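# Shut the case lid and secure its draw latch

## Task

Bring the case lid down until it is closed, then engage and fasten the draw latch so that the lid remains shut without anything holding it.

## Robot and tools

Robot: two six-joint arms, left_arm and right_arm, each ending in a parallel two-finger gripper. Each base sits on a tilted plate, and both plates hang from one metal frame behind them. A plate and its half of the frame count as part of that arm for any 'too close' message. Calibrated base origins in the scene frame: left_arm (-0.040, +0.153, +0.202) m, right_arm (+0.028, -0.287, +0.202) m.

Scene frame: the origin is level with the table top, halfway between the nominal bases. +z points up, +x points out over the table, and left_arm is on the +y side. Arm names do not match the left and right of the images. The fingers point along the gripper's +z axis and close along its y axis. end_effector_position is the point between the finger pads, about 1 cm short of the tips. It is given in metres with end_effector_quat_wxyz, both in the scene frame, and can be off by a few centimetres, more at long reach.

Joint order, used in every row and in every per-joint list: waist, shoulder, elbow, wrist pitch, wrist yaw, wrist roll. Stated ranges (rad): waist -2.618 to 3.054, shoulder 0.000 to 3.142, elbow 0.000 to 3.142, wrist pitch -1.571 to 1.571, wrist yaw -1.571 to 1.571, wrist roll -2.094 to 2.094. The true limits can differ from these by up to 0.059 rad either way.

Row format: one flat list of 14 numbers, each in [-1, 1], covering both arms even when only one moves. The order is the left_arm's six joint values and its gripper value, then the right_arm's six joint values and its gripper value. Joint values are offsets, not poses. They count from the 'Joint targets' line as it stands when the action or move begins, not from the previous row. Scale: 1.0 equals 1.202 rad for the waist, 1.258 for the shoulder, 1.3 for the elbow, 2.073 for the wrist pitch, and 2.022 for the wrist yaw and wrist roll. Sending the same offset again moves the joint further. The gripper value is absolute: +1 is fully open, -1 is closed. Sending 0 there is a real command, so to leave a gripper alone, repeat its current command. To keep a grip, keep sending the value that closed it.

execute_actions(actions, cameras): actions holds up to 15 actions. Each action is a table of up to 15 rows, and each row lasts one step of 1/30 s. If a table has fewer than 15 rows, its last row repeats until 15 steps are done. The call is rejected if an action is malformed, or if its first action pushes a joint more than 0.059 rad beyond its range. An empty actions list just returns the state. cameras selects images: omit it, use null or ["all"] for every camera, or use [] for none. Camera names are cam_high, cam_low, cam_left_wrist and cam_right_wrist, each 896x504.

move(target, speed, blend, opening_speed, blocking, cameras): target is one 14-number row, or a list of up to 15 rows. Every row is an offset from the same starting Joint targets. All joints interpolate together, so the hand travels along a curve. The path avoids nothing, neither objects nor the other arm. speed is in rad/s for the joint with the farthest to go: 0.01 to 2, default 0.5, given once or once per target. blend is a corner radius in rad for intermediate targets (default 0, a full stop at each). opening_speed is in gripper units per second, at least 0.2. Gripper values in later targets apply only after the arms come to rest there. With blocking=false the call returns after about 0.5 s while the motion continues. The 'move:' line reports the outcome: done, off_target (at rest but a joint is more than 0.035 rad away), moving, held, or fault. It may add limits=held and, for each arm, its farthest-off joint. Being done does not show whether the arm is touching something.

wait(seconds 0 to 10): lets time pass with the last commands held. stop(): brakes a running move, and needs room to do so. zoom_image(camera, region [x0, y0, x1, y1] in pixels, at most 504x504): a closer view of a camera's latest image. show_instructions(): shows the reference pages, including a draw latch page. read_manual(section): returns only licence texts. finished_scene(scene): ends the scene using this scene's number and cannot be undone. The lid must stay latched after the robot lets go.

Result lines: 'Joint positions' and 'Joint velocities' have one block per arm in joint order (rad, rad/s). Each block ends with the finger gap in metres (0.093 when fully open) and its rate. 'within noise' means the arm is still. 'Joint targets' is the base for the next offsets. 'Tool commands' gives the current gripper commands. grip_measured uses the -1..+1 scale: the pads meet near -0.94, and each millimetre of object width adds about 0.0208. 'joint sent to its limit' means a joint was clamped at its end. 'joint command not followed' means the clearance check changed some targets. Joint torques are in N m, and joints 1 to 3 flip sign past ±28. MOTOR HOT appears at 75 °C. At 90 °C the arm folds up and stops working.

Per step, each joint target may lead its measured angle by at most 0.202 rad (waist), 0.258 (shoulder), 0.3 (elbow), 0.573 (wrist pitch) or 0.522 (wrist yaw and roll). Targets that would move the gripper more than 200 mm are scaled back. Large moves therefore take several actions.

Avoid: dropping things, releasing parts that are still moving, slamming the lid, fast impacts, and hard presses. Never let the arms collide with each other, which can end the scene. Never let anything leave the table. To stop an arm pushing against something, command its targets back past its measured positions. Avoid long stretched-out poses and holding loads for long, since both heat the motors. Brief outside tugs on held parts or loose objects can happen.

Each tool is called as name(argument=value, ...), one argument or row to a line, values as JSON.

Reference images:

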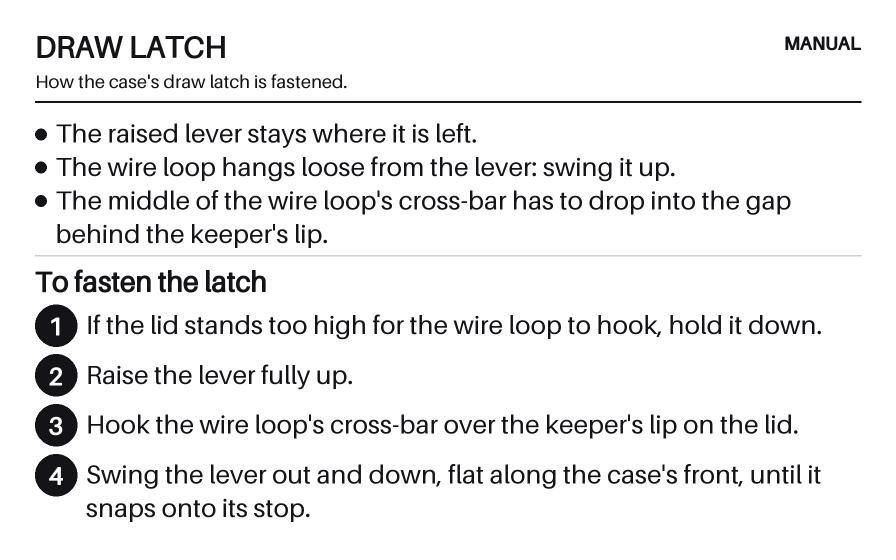

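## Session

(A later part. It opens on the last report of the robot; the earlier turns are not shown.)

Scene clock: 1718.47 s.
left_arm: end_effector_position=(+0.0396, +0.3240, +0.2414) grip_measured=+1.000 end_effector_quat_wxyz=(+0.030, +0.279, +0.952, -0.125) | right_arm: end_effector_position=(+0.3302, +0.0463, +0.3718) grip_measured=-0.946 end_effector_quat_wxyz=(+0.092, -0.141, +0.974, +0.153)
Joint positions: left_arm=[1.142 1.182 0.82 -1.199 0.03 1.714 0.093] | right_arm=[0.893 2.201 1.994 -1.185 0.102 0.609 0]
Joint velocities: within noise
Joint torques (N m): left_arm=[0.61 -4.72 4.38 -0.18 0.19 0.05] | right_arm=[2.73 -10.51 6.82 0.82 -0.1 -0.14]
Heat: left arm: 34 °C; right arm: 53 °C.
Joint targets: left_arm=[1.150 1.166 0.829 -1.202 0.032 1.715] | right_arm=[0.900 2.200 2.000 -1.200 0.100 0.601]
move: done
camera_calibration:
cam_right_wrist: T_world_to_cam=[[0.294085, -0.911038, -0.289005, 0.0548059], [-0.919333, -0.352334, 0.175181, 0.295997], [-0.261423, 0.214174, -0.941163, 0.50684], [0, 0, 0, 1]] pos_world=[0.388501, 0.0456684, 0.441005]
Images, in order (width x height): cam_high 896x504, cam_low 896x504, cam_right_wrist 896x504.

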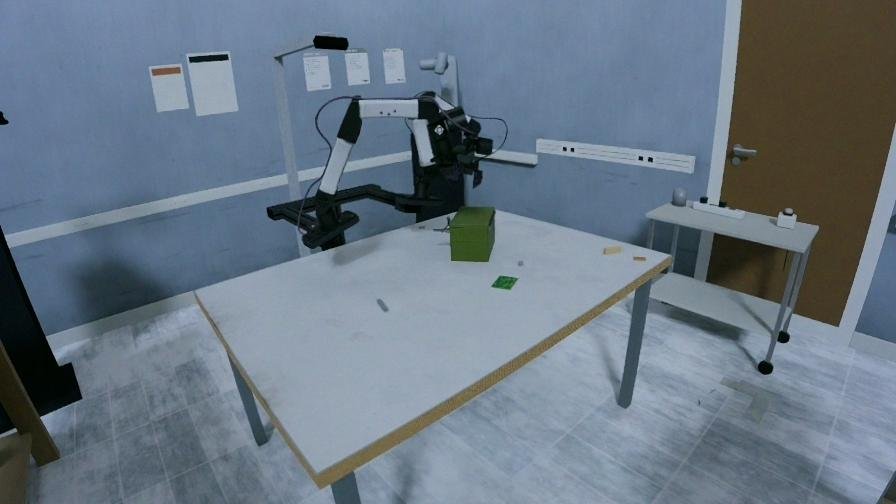

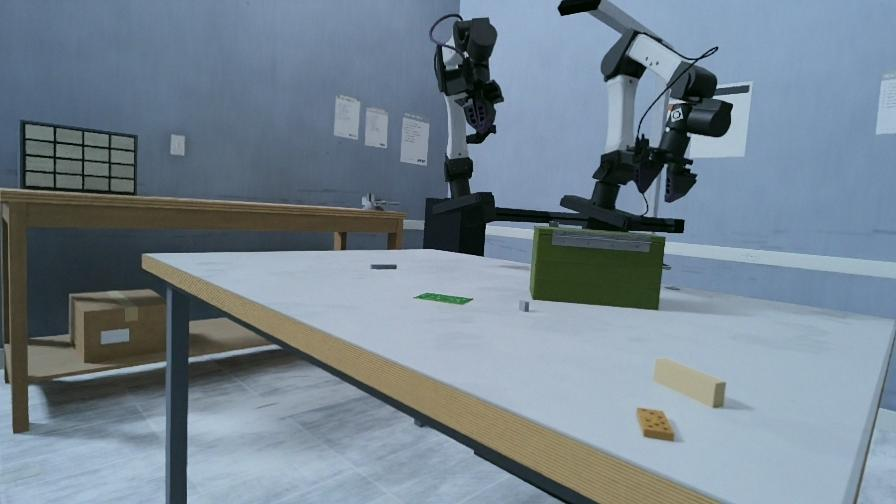

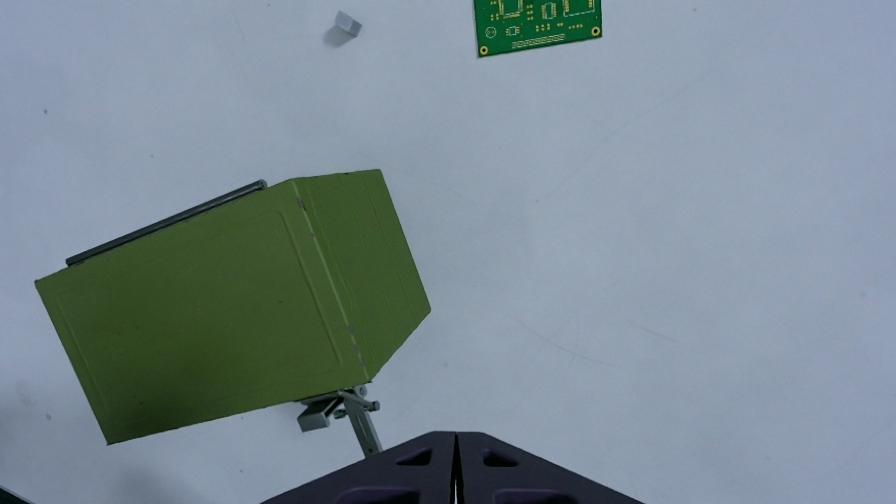

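move(
  target=[0,0,0,0,0,0,1,-0.481,0.027,-0.9715,0.6102,-0.545,-0.2072,-0.95],
  speed=0.8,
  cameras=[],
)

move(
  target=[0,0,0,0,0,0,1,0.371,0.124,-0.1122,0.3956,0.094,0.323,-0.95],
  speed=0.6,
  cameras=["cam_right_wrist"],
)

zoom_image(
  camera="cam_right_wrist",
  region=[310, 100, 590, 320],
)

Scene clock: 1728.90 s.
left_arm: end_effector_position=(+0.0396, +0.3240, +0.2414) grip_measured=+1.000 end_effector_quat_wxyz=(+0.030, +0.279, +0.952, -0.125) | right_arm: end_effector_position=(+0.2388, -0.0400, +0.1692) grip_measured=-0.946 end_effector_quat_wxyz=(-0.084, -0.105, +0.804, +0.579)
Joint positions: left_arm=[1.142 1.182 0.82 -1.199 0.03 1.714 0.093] | right_arm=[0.329 2.227 0.739 0.049 -0.988 0.19 0]
Joint velocities: within noise
Joint torques (N m): left_arm=[0.61 -4.74 4.4 -0.18 0.19 0.05] | right_arm=[1.28 -7.19 2.47 0.7 -0.83 -0.16]
Heat: left arm: 34 °C; right arm: 53 °C.
Joint targets: left_arm=[1.150 1.166 0.829 -1.202 0.032 1.715] | right_arm=[0.321 2.234 0.737 0.065 -1.002 0.182]
move: done
No camera images: "cameras" was empty.

Scene clock: 1731.07 s.
left_arm: end_effector_position=(+0.0396, +0.3240, +0.2414) grip_measured=+1.000 end_effector_quat_wxyz=(+0.030, +0.279, +0.952, -0.125) | right_arm: end_effector_position=(+0.1675, +0.0552, +0.1734) grip_measured=-0.946 end_effector_quat_wxyz=(-0.081, -0.115, +0.800, +0.584)
Joint positions: left_arm=[1.142 1.182 0.82 -1.199 0.03 1.714 0.093] | right_arm=[0.763 2.379 0.597 0.867 -0.826 0.825 0]
Joint velocities: within noise
Joint torques (N m): left_arm=[0.57 -4.74 4.37 -0.18 0.19 0.05] | right_arm=[2.03 -7.12 1.8 1.73 -0.39 0.01]
Heat: left arm: 34 °C; right arm: 52 °C.
Joint targets: left_arm=[1.150 1.166 0.829 -1.202 0.032 1.715] | right_arm=[0.768 2.390 0.591 0.885 -0.812 0.835]
move: done
camera_calibration:
cam_right_wrist: T_world_to_cam=[[0.0746932, -0.280111, -0.957057, 0.171195], [-0.773544, -0.621955, 0.121663, 0.184052], [-0.629326, 0.731238, -0.263134, 0.19121], [0, 0, 0, 1]] pos_world=[0.249919, 0.0226055, 0.191766]
Images, in order (width x height): cam_right_wrist 896x504.

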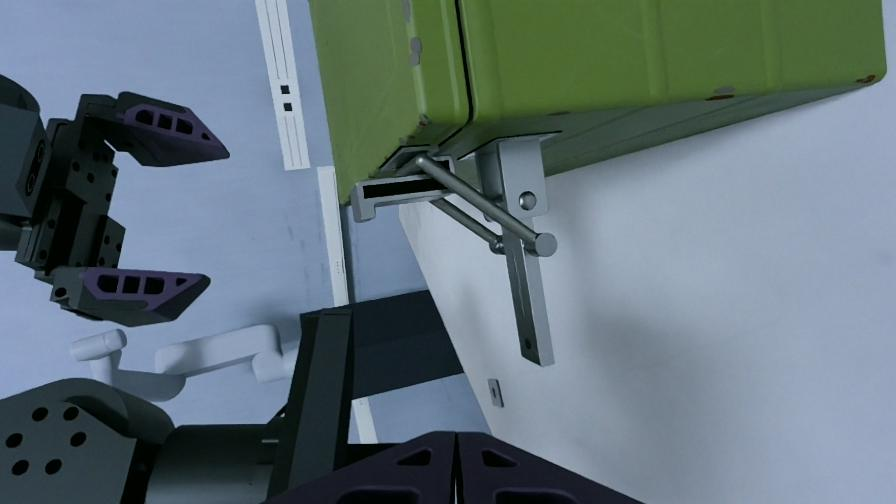

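Scaled by 1.800 from the camera's 896x504 image, which has a finer 1280x720 frame.

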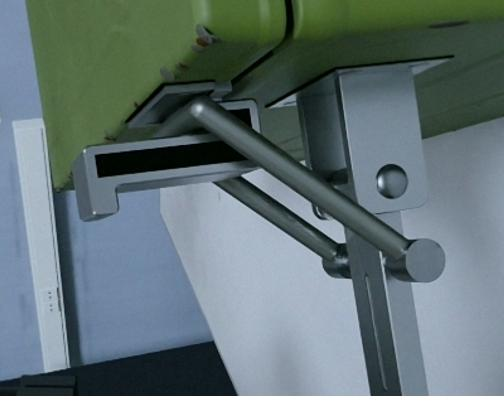

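move(
  target=[
    [0,0,0,0,0,0,1,0.1181,0.128,0.0777,0.0815,0.0401,-0.7023,-1],
    [0,0,0,0,0,0,1,0.2105,0.2067,0.1462,0.1172,0.0796,-0.6528,-1],
  ],
  speed=[0.6,0.2],
  cameras=["cam_right_wrist","cam_high"],
)

zoom_image(
  camera="cam_high",
  region=[410, 190, 500, 240],
)

Scene clock: 1793.37 s.
left_arm: end_effector_position=(+0.0396, +0.3240, +0.2414) grip_measured=+1.000 end_effector_quat_wxyz=(+0.030, +0.279, +0.952, -0.125) | right_arm: end_effector_position=(+0.1228, +0.1263, +0.1448) grip_measured=-0.973 end_effector_quat_wxyz=(-0.347, +0.648, -0.485, -0.474)
Joint positions: left_arm=[1.142 1.182 0.82 -1.199 0.03 1.714 0.093] | right_arm=[1.016 2.637 0.768 1.11 -0.665 -0.494 0]
Joint velocities: within noise
Joint torques (N m): left_arm=[0.62 -4.77 4.37 -0.17 0.2 0.04] | right_arm=[1.76 -8.31 3.52 1.9 -0.26 0.07]
Heat: left arm: 34 °C; right arm: 46 °C.
Joint targets: left_arm=[1.150 1.166 0.829 -1.202 0.032 1.715] | right_arm=[1.021 2.650 0.781 1.128 -0.651 -0.485]
move: done
camera_calibration:
cam_right_wrist: T_world_to_cam=[[0.953422, 0.30064, -0.0245341, -0.149185], [0.183284, -0.642002, -0.744473, 0.207714], [-0.239569, 0.7053, -0.667202, 0.117427], [0, 0, 0, 1]] pos_world=[0.132297, 0.095382, 0.229325]
Images, in order (width x height): cam_high 896x504, cam_right_wrist 896x504.

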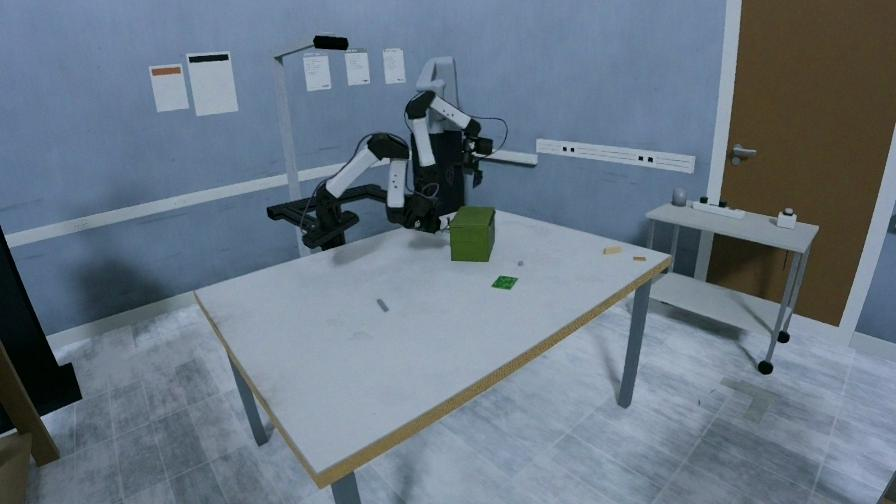

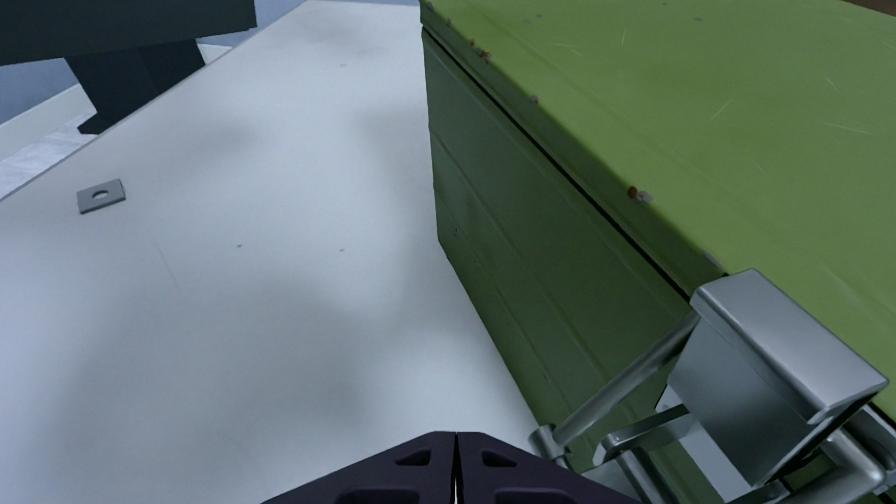

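Scaled by 5.600 from the camera's 896x504 image, which has a finer 1280x720 frame.

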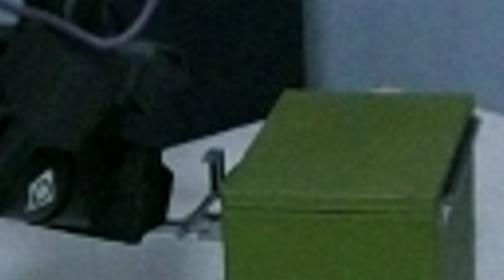

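move(
  target=[0,0,0,0,0,0,1,-0.0141,0.1208,0.0592,0.0391,-0.001,-0.0049,-1],
  speed=0.15,
  cameras=["cam_right_wrist","cam_high"],
)

zoom_image(
  camera="cam_high",
  region=[410, 190, 500, 240],
)

Scene clock: 1802.17 s.
left_arm: end_effector_position=(+0.0396, +0.3240, +0.2414) grip_measured=+1.000 end_effector_quat_wxyz=(+0.030, +0.279, +0.952, -0.125) | right_arm: end_effector_position=(+0.1237, +0.1333, +0.1316) grip_measured=-0.973 end_effector_quat_wxyz=(-0.377, +0.640, -0.459, -0.487)
Joint positions: left_arm=[1.142 1.182 0.82 -1.199 0.03 1.714 0.093] | right_arm=[1.005 2.768 0.819 1.27 -0.701 -0.494 0]
Joint velocities: within noise
Joint torques (N m): left_arm=[0.61 -4.75 4.41 -0.18 0.19 0.04] | right_arm=[1.16 -6.61 5.18 1.24 0.09 -0.04]
Heat: left arm: 34 °C; right arm: 46 °C.
Joint targets: left_arm=[1.150 1.166 0.829 -1.202 0.032 1.715] | right_arm=[1.003 2.802 0.859 1.209 -0.653 -0.495]
move: off_target (right_arm); right_arm: the wrist pitch is farthest, 0.061 rad from its target
camera_calibration:
cam_right_wrist: T_world_to_cam=[[0.951819, 0.305897, 0.0216085, -0.159038], [0.203757, -0.578194, -0.790047, 0.197122], [-0.229179, 0.756385, -0.612665, 0.0886026], [0, 0, 0, 1]] pos_world=[0.131516, 0.095606, 0.213456]
Images, in order (width x height): cam_high 896x504, cam_right_wrist 896x504.

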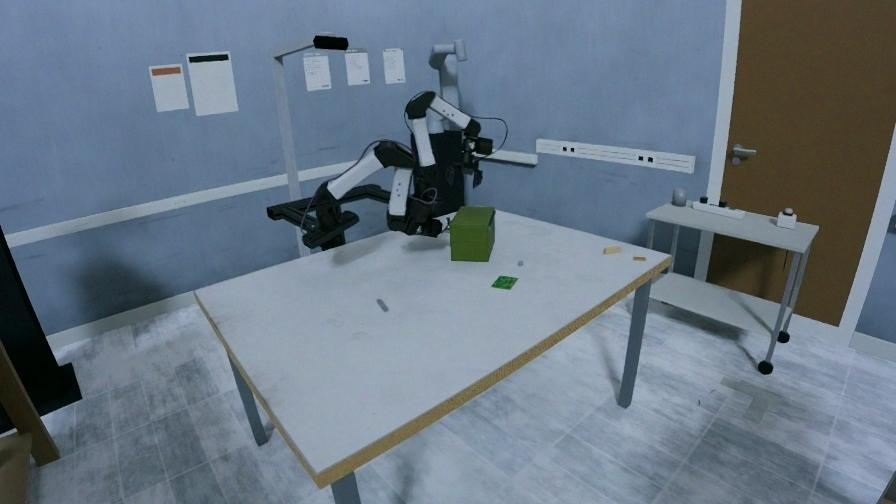

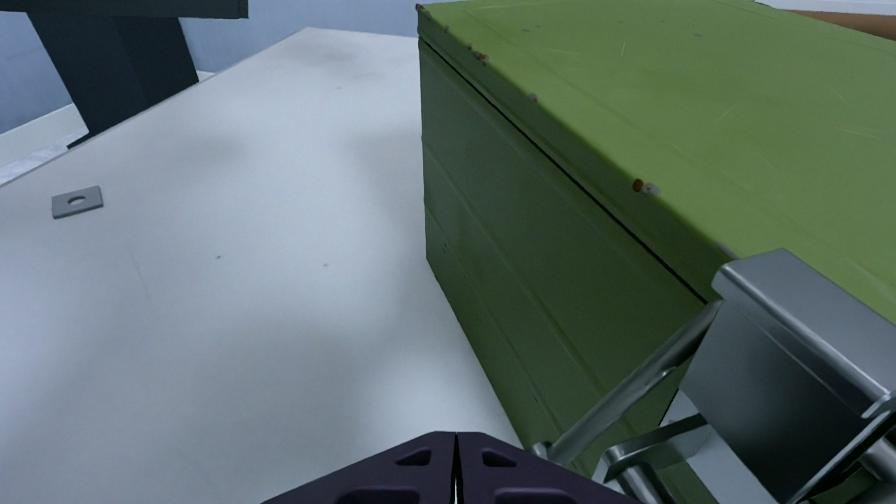

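Scaled by 5.600 from the camera's 896x504 image, which has a finer 1280x720 frame.

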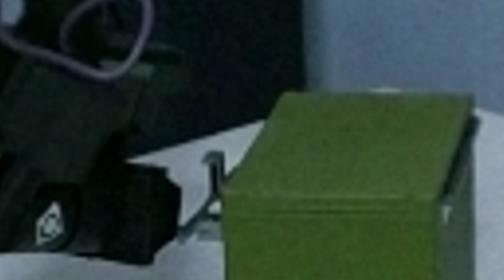

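move(
  target=[0,0,0,0,0,0,1,-0.0166,0.0692,0.0508,0.0,-0.0079,-0.0094,-1],
  speed=0.15,
  cameras=["cam_right_wrist","cam_high"],
)

zoom_image(
  camera="cam_high",
  region=[410, 190, 500, 240],
)

Scene clock: 1814.83 s.
left_arm: end_effector_position=(+0.0396, +0.3240, +0.2414) grip_measured=+1.000 end_effector_quat_wxyz=(+0.030, +0.279, +0.952, -0.125) | right_arm: end_effector_position=(+0.1235, +0.1408, +0.1285) grip_measured=-0.973 end_effector_quat_wxyz=(-0.397, +0.641, -0.420, -0.505)
Joint positions: left_arm=[1.142 1.182 0.82 -1.199 0.03 1.714 0.093] | right_arm=[0.99 2.844 0.884 1.337 -0.773 -0.519 0]
Joint velocities: within noise
Joint torques (N m): left_arm=[0.59 -4.74 4.38 -0.17 0.19 0.04] | right_arm=[0.85 -5.96 5.11 0.63 0.69 0.04]
Heat: left arm: 34 °C; right arm: 45 °C.
Joint targets: left_arm=[1.150 1.166 0.829 -1.202 0.032 1.715] | right_arm=[0.983 2.890 0.924 1.209 -0.669 -0.514]
move: off_target (right_arm); right_arm: the wrist pitch is farthest, 0.128 rad from its target
camera_calibration:
cam_right_wrist: T_world_to_cam=[[0.935848, 0.345282, 0.0704937, -0.170971], [0.24804, -0.503288, -0.827755, 0.187937], [-0.25033, 0.792138, -0.556644, 0.07143], [0, 0, 0, 1]] pos_world=[0.131269, 0.0970371, 0.207379]
Images, in order (width x height): cam_high 896x504, cam_right_wrist 896x504.

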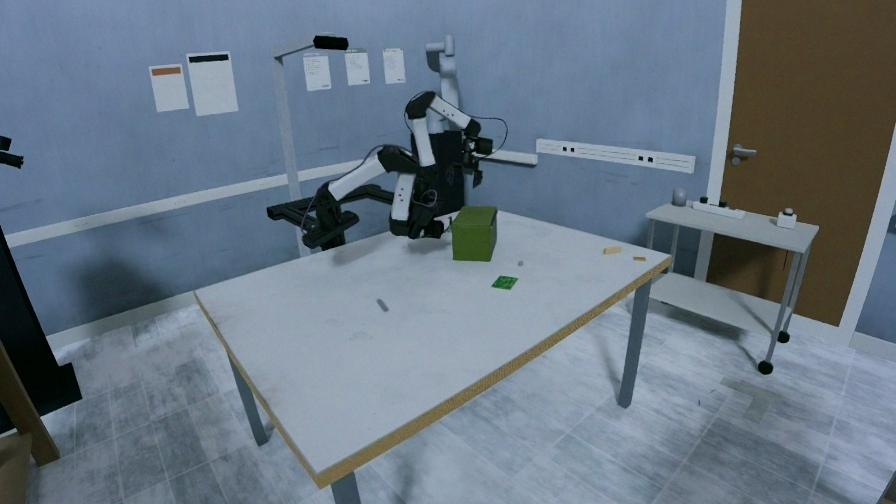

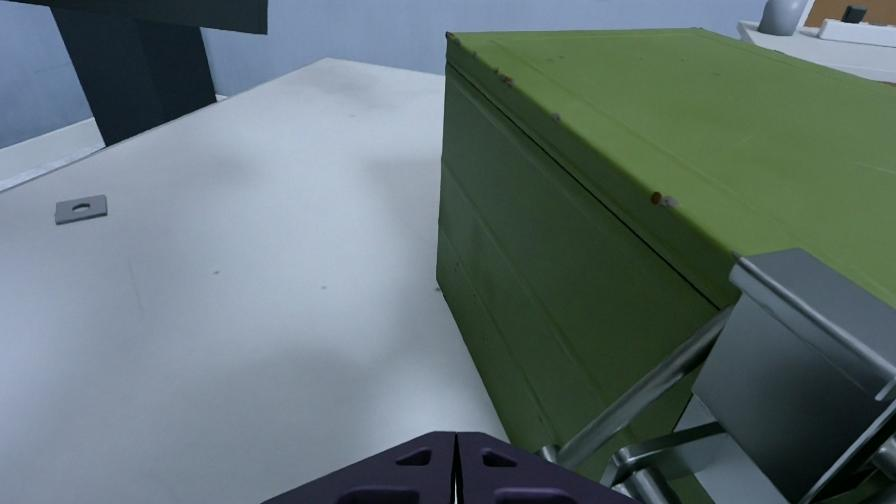

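Scaled by 5.600 from the camera's 896x504 image, which has a finer 1280x720 frame.

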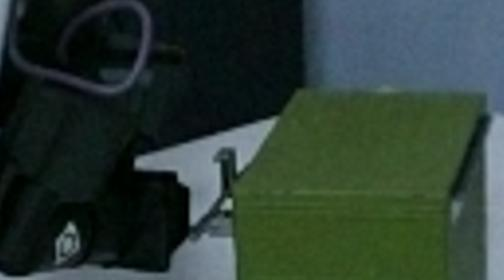

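zoom_image(
  camera="cam_right_wrist",
  region=[500, 230, 896, 504],
)

Scaled by 1.273 from the camera's 896x504 image, which has a finer 1280x720 frame.

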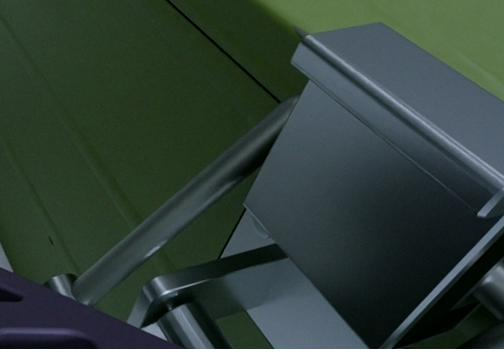

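move(
  target=[
    [0,0,0,0,0,0,1,0.0166,-0.0692,-0.0508,0.0,0.0079,0.0094,-1],
    [0,0,0,0,0,0,1,0.0307,-0.21,-0.11,-0.0391,0.0089,0.0143,-1],
    [0,0,0,0,0,0,1,-0.0617,-0.269,-0.178,-0.075,-0.0306,-0.0352,-1],
    [0,0,0,0,0,0,1,-0.18,-0.397,-0.256,-0.1565,-0.0707,0.6671,-1],
  ],
  speed=[0.3,0.3,0.5,0.7],
  cameras=["cam_right_wrist","cam_high"],
)

zoom_image(
  camera="cam_high",
  region=[410, 190, 500, 240],
)

zoom_image(
  camera="cam_right_wrist",
  region=[310, 100, 590, 320],
)

Scene clock: 1841.20 s.
left_arm: end_effector_position=(+0.0396, +0.3240, +0.2414) grip_measured=+1.000 end_effector_quat_wxyz=(+0.030, +0.279, +0.952, -0.125) | right_arm: end_effector_position=(+0.1637, +0.0561, +0.1612) grip_measured=-0.973 end_effector_quat_wxyz=(-0.077, -0.114, +0.807, +0.575)
Joint positions: left_arm=[1.142 1.182 0.82 -1.199 0.03 1.714 0.093] | right_arm=[0.775 2.421 0.599 0.9 -0.798 0.825 0]
Joint velocities: within noise
Joint torques (N m): left_arm=[0.59 -4.75 4.4 -0.19 0.19 0.04] | right_arm=[0.96 -10.85 1.59 1.43 -0.68 0.02]
Heat: left arm: 34 °C; right arm: 45 °C.
Joint targets: left_arm=[1.150 1.166 0.829 -1.202 0.032 1.715] | right_arm=[0.767 2.390 0.592 0.885 -0.812 0.835]
move: done
camera_calibration:
cam_right_wrist: T_world_to_cam=[[0.0810257, -0.301963, -0.94987, 0.159146], [-0.778344, -0.614455, 0.12894, 0.182441], [-0.622587, 0.728879, -0.284818, 0.18745], [0, 0, 0, 1]] pos_world=[0.245811, 0.023529, 0.181033]
Images, in order (width x height): cam_high 896x504, cam_right_wrist 896x504.

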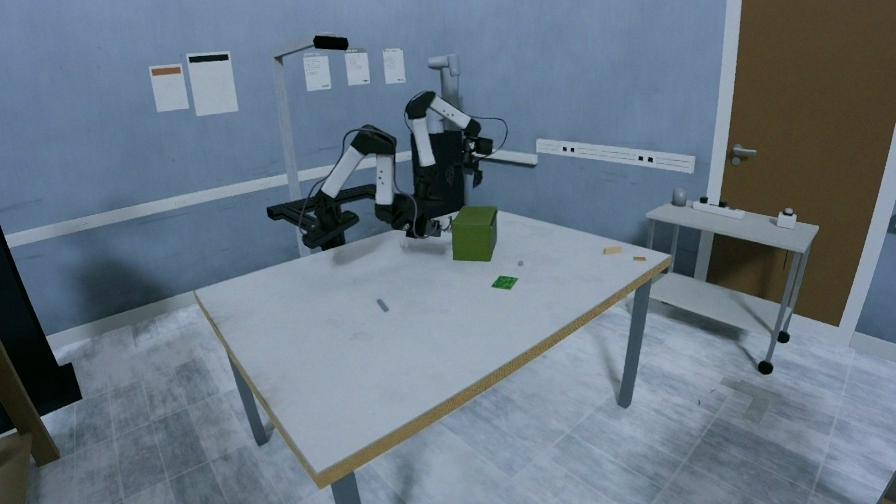

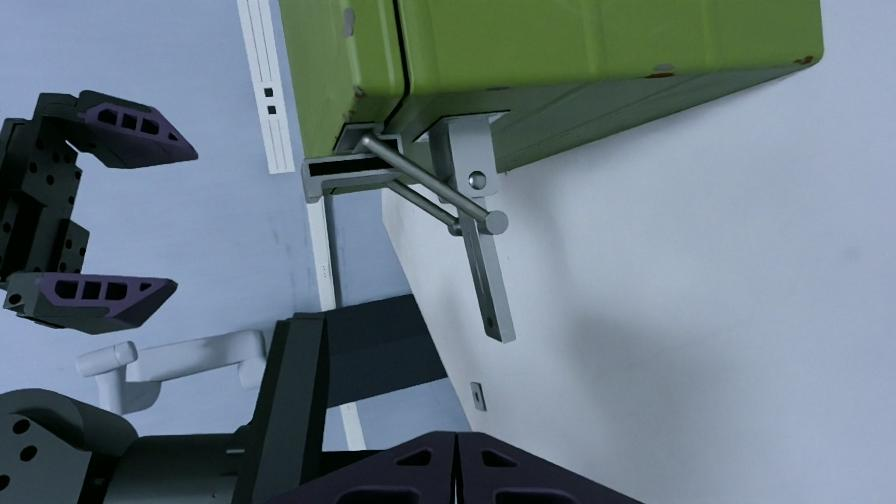

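Scaled by 5.600 from the camera's 896x504 image, which has a finer 1280x720 frame.

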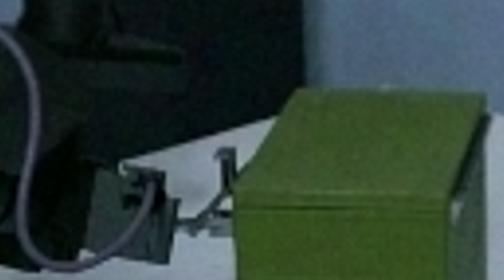

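Scaled by 1.800 from the camera's 896x504 image, which has a finer 1280x720 frame.

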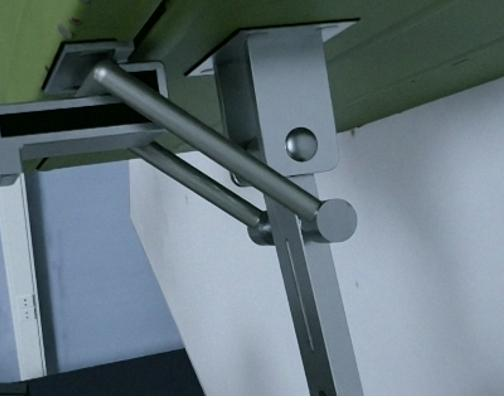

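move(
  target=[0,0,0,0,0,0,1,-0.371,-0.124,0.1122,-0.3956,-0.094,-0.323,-1],
  speed=0.8,
  cameras=[],
)

move(
  target=[0,0,0,0,0,0,1,0.481,-0.027,0.9715,-0.6102,0.545,0.2072,-0.95],
  speed=0.8,
  cameras=["cam_right_wrist"],
)

Scene clock: 1879.53 s.
left_arm: end_effector_position=(+0.0396, +0.3240, +0.2414) grip_measured=+1.000 end_effector_quat_wxyz=(+0.030, +0.279, +0.952, -0.125) | right_arm: end_effector_position=(+0.2320, -0.0403, +0.1594) grip_measured=-0.973 end_effector_quat_wxyz=(-0.091, -0.101, +0.805, +0.578)
Joint positions: left_arm=[1.142 1.182 0.82 -1.199 0.03 1.714 0.093] | right_arm=[0.327 2.262 0.726 0.081 -0.988 0.19 0]
Joint velocities: within noise
Joint torques (N m): left_arm=[0.58 -4.72 4.38 -0.18 0.18 0.04] | right_arm=[1.48 -10.35 3.18 0.46 -0.84 -0.14]
Heat: left arm: 34 °C; right arm: 46 °C.
Joint targets: left_arm=[1.150 1.166 0.829 -1.202 0.032 1.715] | right_arm=[0.321 2.234 0.738 0.065 -1.002 0.182]
move: done
No camera images: "cameras" was empty.

Scene clock: 1882.00 s.
left_arm: end_effector_position=(+0.0396, +0.3240, +0.2414) grip_measured=+1.000 end_effector_quat_wxyz=(+0.030, +0.279, +0.952, -0.125) | right_arm: end_effector_position=(+0.3221, +0.0510, +0.3582) grip_measured=-0.948 end_effector_quat_wxyz=(+0.075, -0.157, +0.974, +0.146)
Joint positions: left_arm=[1.142 1.182 0.82 -1.199 0.03 1.714 0.093] | right_arm=[0.901 2.224 1.981 -1.184 0.086 0.592 0]
Joint velocities: within noise
Joint torques (N m): left_arm=[0.58 -4.74 4.37 -0.18 0.19 0.04] | right_arm=[2 -13.01 7.75 0.74 0.01 0.05]
Heat: left arm: 34 °C; right arm: 47 °C.
Joint targets: left_arm=[1.150 1.166 0.829 -1.202 0.032 1.715] | right_arm=[0.899 2.200 2.001 -1.200 0.100 0.601]
move: done
camera_calibration:
cam_right_wrist: T_world_to_cam=[[0.319734, -0.905903, -0.277688, 0.0449397], [-0.901209, -0.381249, 0.206085, 0.277207], [-0.292561, 0.184362, -0.938306, 0.501465], [0, 0, 0, 1]] pos_world=[0.382162, 0.0539447, 0.425879]
Images, in order (width x height): cam_right_wrist 896x504.

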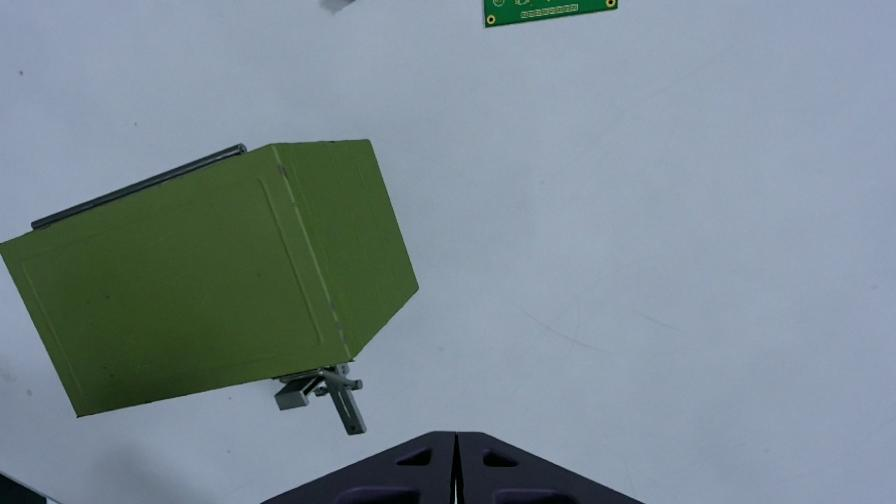

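move(
  target=[0,0,0,0,0,0,-1,-0.481,0.027,-0.9715,0.6102,-0.545,-0.2072,-1],
  speed=0.8,
  cameras=[],
)

move(
  target=[
    [0,0.02,0.15,0,0,0,-1,0,0,0,0,0,0,-1],
    [-0.978,0.1964,0.0863,0.0672,-0.1425,-1.0,-1,0,0,0,0,0,0,-1],
  ],
  speed=0.7,
  cameras=["cam_left_wrist","cam_high"],
)

Scene clock: 1955.67 s.
left_arm: end_effector_position=(+0.0396, +0.3240, +0.2414) grip_measured=-0.982 end_effector_quat_wxyz=(+0.030, +0.279, +0.952, -0.125) | right_arm: end_effector_position=(+0.2392, -0.0400, +0.1695) grip_measured=-0.973 end_effector_quat_wxyz=(-0.083, -0.105, +0.804, +0.579)
Joint positions: left_arm=[1.142 1.182 0.82 -1.199 0.03 1.714 0] | right_arm=[0.328 2.226 0.74 0.048 -0.988 0.19 0]
Joint velocities: within noise
Joint torques (N m): left_arm=[0.62 -4.71 4.4 -0.17 0.19 0.04] | right_arm=[1.26 -7.09 2.25 0.74 -0.81 -0.15]
Heat: left arm: 34 °C; right arm: 53 °C.
Joint targets: left_arm=[1.150 1.166 0.829 -1.202 0.032 1.715] | right_arm=[0.321 2.234 0.738 0.065 -1.002 0.182]
move: done
No camera images: "cameras" was empty.

Scene clock: 1959.83 s.
left_arm: end_effector_position=(+0.1939, +0.2071, +0.2615) grip_measured=-0.982 end_effector_quat_wxyz=(-0.007, -0.139, +0.990, -0.007) | right_arm: end_effector_position=(+0.2394, -0.0399, +0.1697) grip_measured=-0.973 end_effector_quat_wxyz=(-0.082, -0.105, +0.804, +0.580)
Joint positions: left_arm=[-0.016 1.406 0.947 -1.082 -0.239 -0.295 0] | right_arm=[0.328 2.226 0.74 0.049 -0.989 0.189 0]
Joint velocities: within noise
Joint torques (N m): left_arm=[-2.55 -3.25 3.56 0.53 -0.15 -0.1] | right_arm=[1.29 -7.05 2.18 0.73 -0.8 -0.12]
Heat: left arm: 34 °C; right arm: 52 °C.
Joint targets: left_arm=[-0.025 1.414 0.941 -1.062 -0.256 -0.307] | right_arm=[0.321 2.234 0.738 0.065 -1.002 0.182]
move: done
camera_calibration:
cam_left_wrist: T_world_to_cam=[[0.293214, -0.955798, 0.0217983, 0.13528], [-0.854411, -0.251744, 0.454541, 0.13897], [-0.428962, -0.151902, -0.890459, 0.432194], [0, 0, 0, 1]] pos_world=[0.264466, 0.229936, 0.318735]
Images, in order (width x height): cam_high 896x504, cam_left_wrist 896x504.

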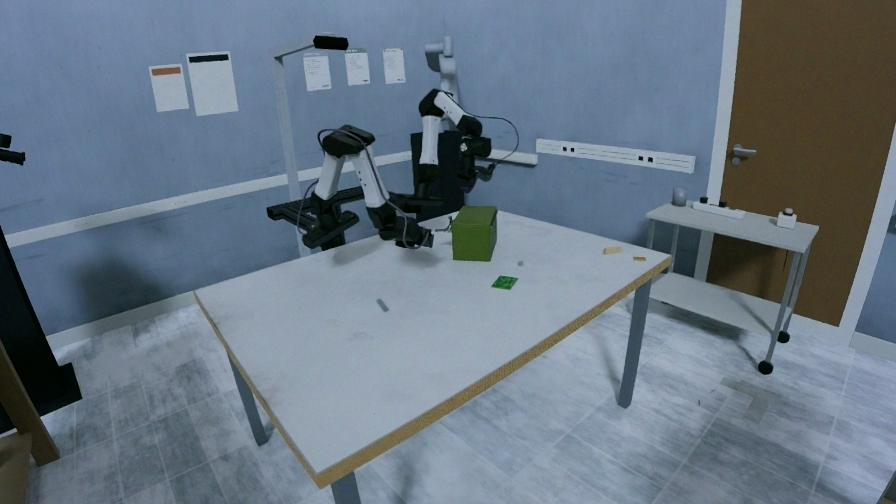

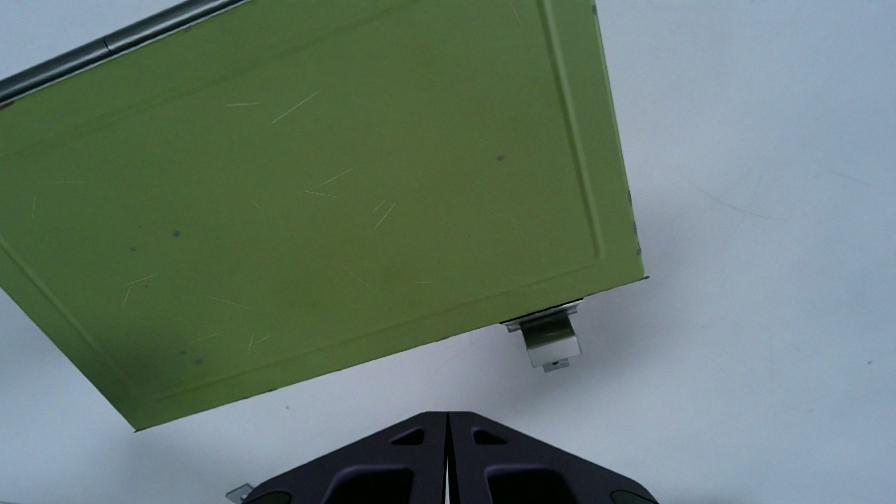

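move(
  target=[
    [0.013,0.0977,-0.1122,0.1328,0,-0.1736,-1,0,0,0,0,0,0,-1],
    [0.026,0.127,-0.137,0.168,0,-0.1736,-1,0,0,0,0,0,0,-1],
  ],
  speed=[0.3,0.08],
  cameras=["cam_left_wrist","cam_low"],
)

zoom_image(
  camera="cam_low",
  region=[510, 190, 680, 280],
)

Scene clock: 1980.87 s.
left_arm: end_effector_position=(+0.2023, +0.1911, +0.1880) grip_measured=-0.982 end_effector_quat_wxyz=(-0.004, -0.317, +0.948, -0.006) | right_arm: end_effector_position=(+0.2394, -0.0399, +0.1698) grip_measured=-0.973 end_effector_quat_wxyz=(-0.082, -0.105, +0.804, +0.580)
Joint positions: left_arm=[-0.004 1.565 0.769 -0.735 -0.24 -0.647 0] | right_arm=[0.328 2.226 0.74 0.049 -0.989 0.189 0]
Joint velocities: within noise
Joint torques (N m): left_arm=[-0.88 -3.85 2.99 0.53 -0.18 -0.1] | right_arm=[1.14 -7.13 2.21 0.74 -0.81 -0.16]
Heat: left arm: 34 °C; right arm: 48 °C.
Joint targets: left_arm=[0.006 1.573 0.763 -0.714 -0.256 -0.658] | right_arm=[0.321 2.234 0.738 0.065 -1.002 0.182]
move: done
camera_calibration:
cam_left_wrist: T_world_to_cam=[[0.615885, -0.787602, 0.0192119, 0.0221287], [-0.708173, -0.542759, 0.451557, 0.202152], [-0.34522, -0.291713, -0.892035, 0.378038], [0, 0, 0, 1]] pos_world=[0.260036, 0.237427, 0.245515]
Images, in order (width x height): cam_low 896x504, cam_left_wrist 896x504.

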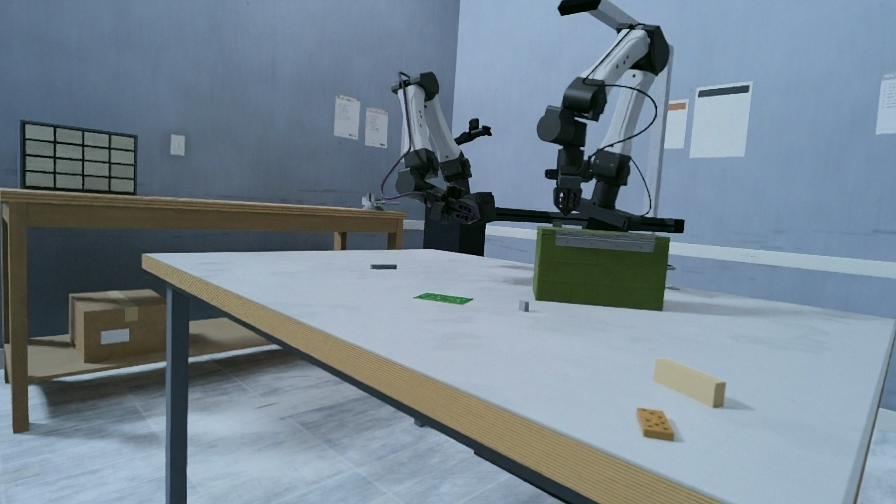

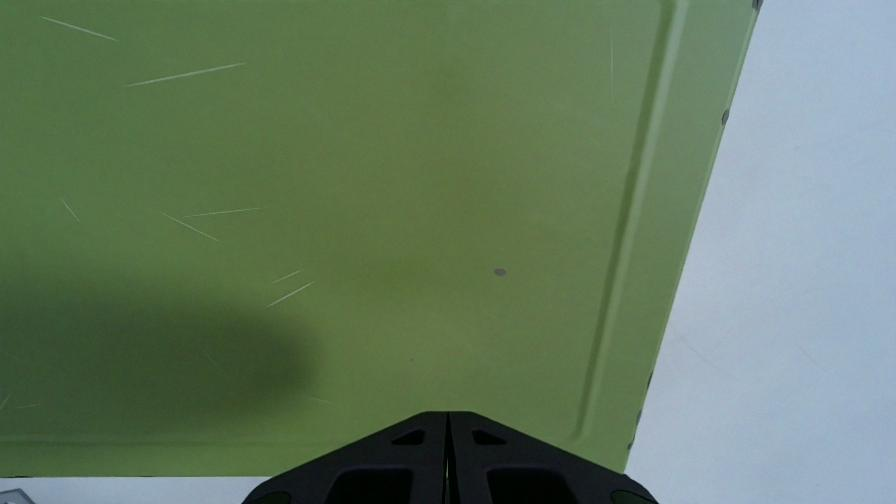

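Scaled by 2.965 from the camera's 896x504 image, which has a finer 1280x720 frame.

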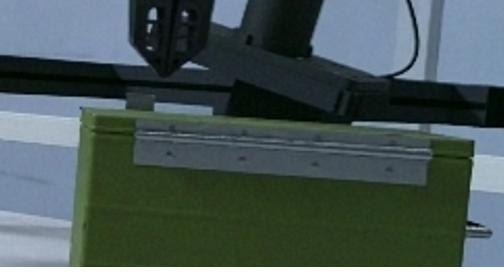

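move(
  target=[0.02,0.051,-0.034,0.0534,0,0.007,-1,0,0,0,0,0,0,-1],
  speed=0.08,
  cameras=["cam_left_wrist","cam_low"],
)

zoom_image(
  camera="cam_low",
  region=[510, 190, 680, 280],
)

Scene clock: 1994.67 s.
left_arm: end_effector_position=(+0.2020, +0.1910, +0.1644) grip_measured=-0.982 end_effector_quat_wxyz=(-0.006, -0.329, +0.944, -0.005) | right_arm: end_effector_position=(+0.2394, -0.0399, +0.1698) grip_measured=-0.973 end_effector_quat_wxyz=(-0.082, -0.105, +0.804, +0.580)
Joint positions: left_arm=[0.021 1.629 0.724 -0.624 -0.24 -0.647 0] | right_arm=[0.328 2.226 0.74 0.049 -0.989 0.189 0]
Joint velocities: within noise
Joint torques (N m): left_arm=[-0.95 -4.05 2.67 0.52 -0.18 0.05] | right_arm=[1.13 -6.9 2.3 0.78 -0.78 -0.15]
Heat: left arm: 34 °C; right arm: 46 °C.
Joint targets: left_arm=[0.030 1.637 0.719 -0.603 -0.256 -0.644] | right_arm=[0.321 2.234 0.738 0.065 -1.002 0.181]
move: done
camera_calibration:
cam_left_wrist: T_world_to_cam=[[0.634826, -0.77249, 0.0159691, 0.01652], [-0.693101, -0.560207, 0.453628, 0.212511], [-0.341477, -0.299043, -0.891048, 0.357314], [0, 0, 0, 1]] pos_world=[0.258819, 0.238664, 0.221719]
Images, in order (width x height): cam_low 896x504, cam_left_wrist 896x504.

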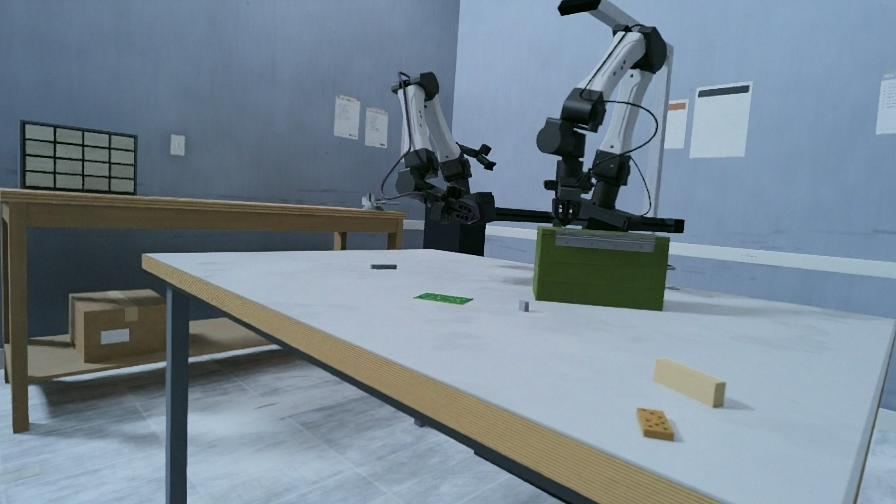

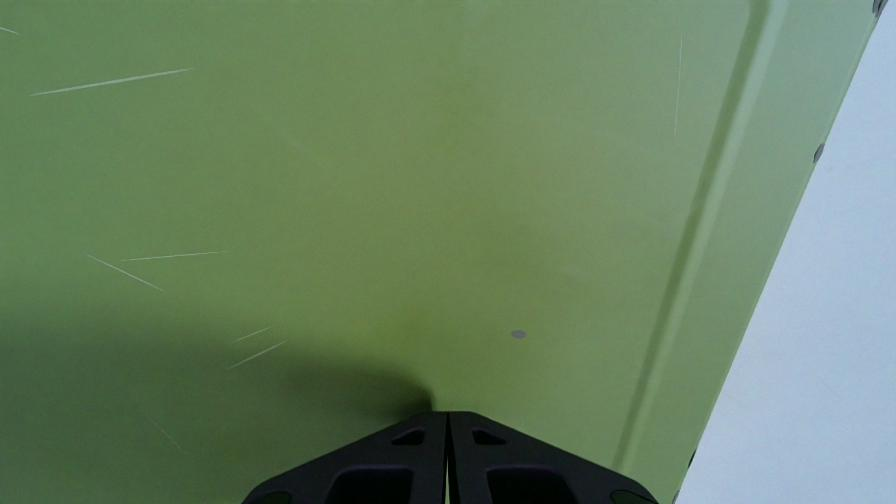

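Scaled by 2.965 from the camera's 896x504 image, which has a finer 1280x720 frame.

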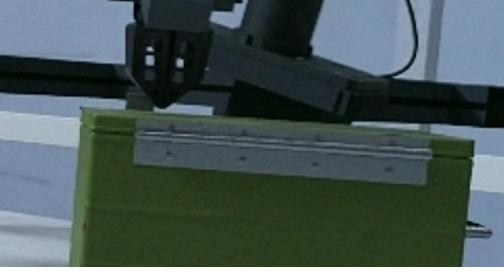

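move(
  target=[0.02,0.051,-0.028,0.0534,0,0.007,-1,0,0,0,0,0,0,-1],
  speed=0.06,
  cameras=["cam_high","cam_low"],
)

zoom_image(
  camera="cam_high",
  region=[410, 180, 510, 270],
)

Scene clock: 2010.07 s.
left_arm: end_effector_position=(+0.2009, +0.1912, +0.1587) grip_measured=-0.982 end_effector_quat_wxyz=(-0.008, -0.329, +0.944, -0.004) | right_arm: end_effector_position=(+0.2394, -0.0399, +0.1698) grip_measured=-0.973 end_effector_quat_wxyz=(-0.082, -0.105, +0.804, +0.580)
Joint positions: left_arm=[0.027 1.646 0.715 -0.601 -0.241 -0.643 0] | right_arm=[0.328 2.226 0.74 0.049 -0.989 0.189 0]
Joint velocities: within noise
Joint torques (N m): left_arm=[0.84 0.18 0.38 1.38 -0.18 0.14] | right_arm=[1.21 -7.08 2.26 0.75 -0.78 -0.16]
Heat: left arm: 33 °C; right arm: 45 °C.
Joint targets: left_arm=[0.054 1.702 0.683 -0.492 -0.256 -0.630] | right_arm=[0.321 2.234 0.738 0.065 -1.002 0.181]
move: off_target (left_arm); left_arm: the wrist pitch is farthest, 0.109 rad from its target
Images, in order (width x height): cam_high 896x504, cam_low 896x504.

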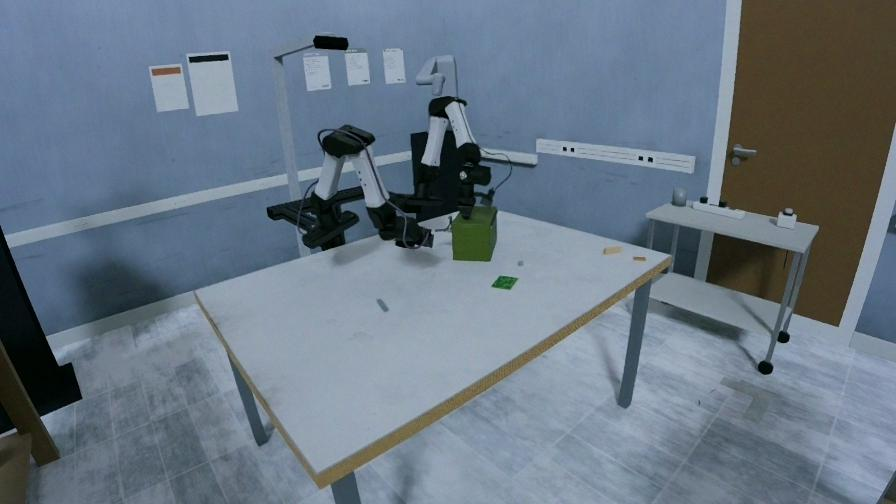

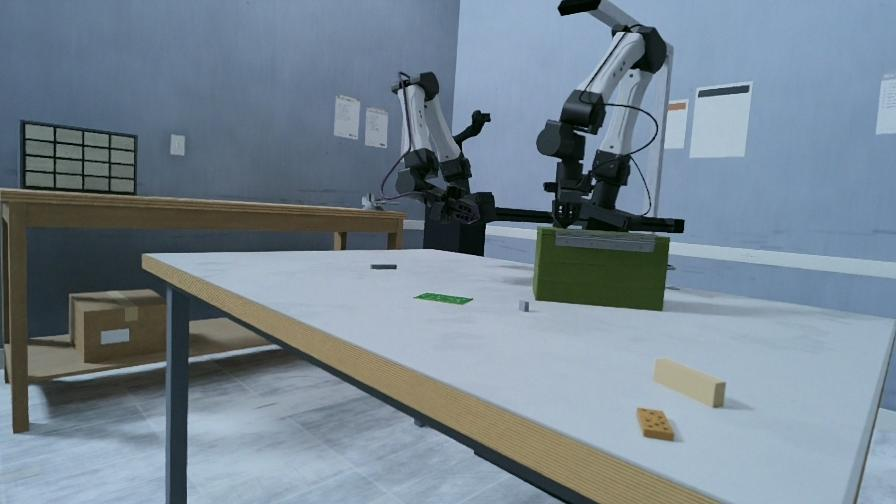

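Scaled by 5.040 from the camera's 896x504 image, which has a finer 1280x720 frame.

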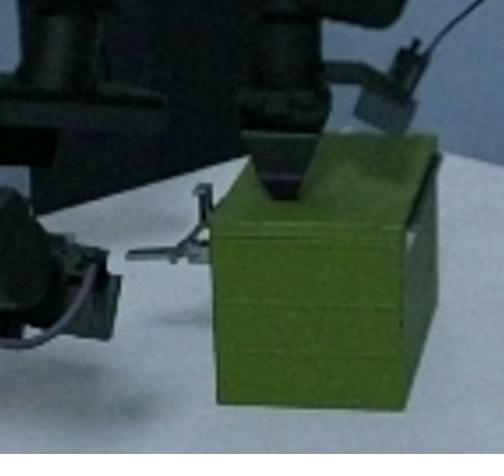

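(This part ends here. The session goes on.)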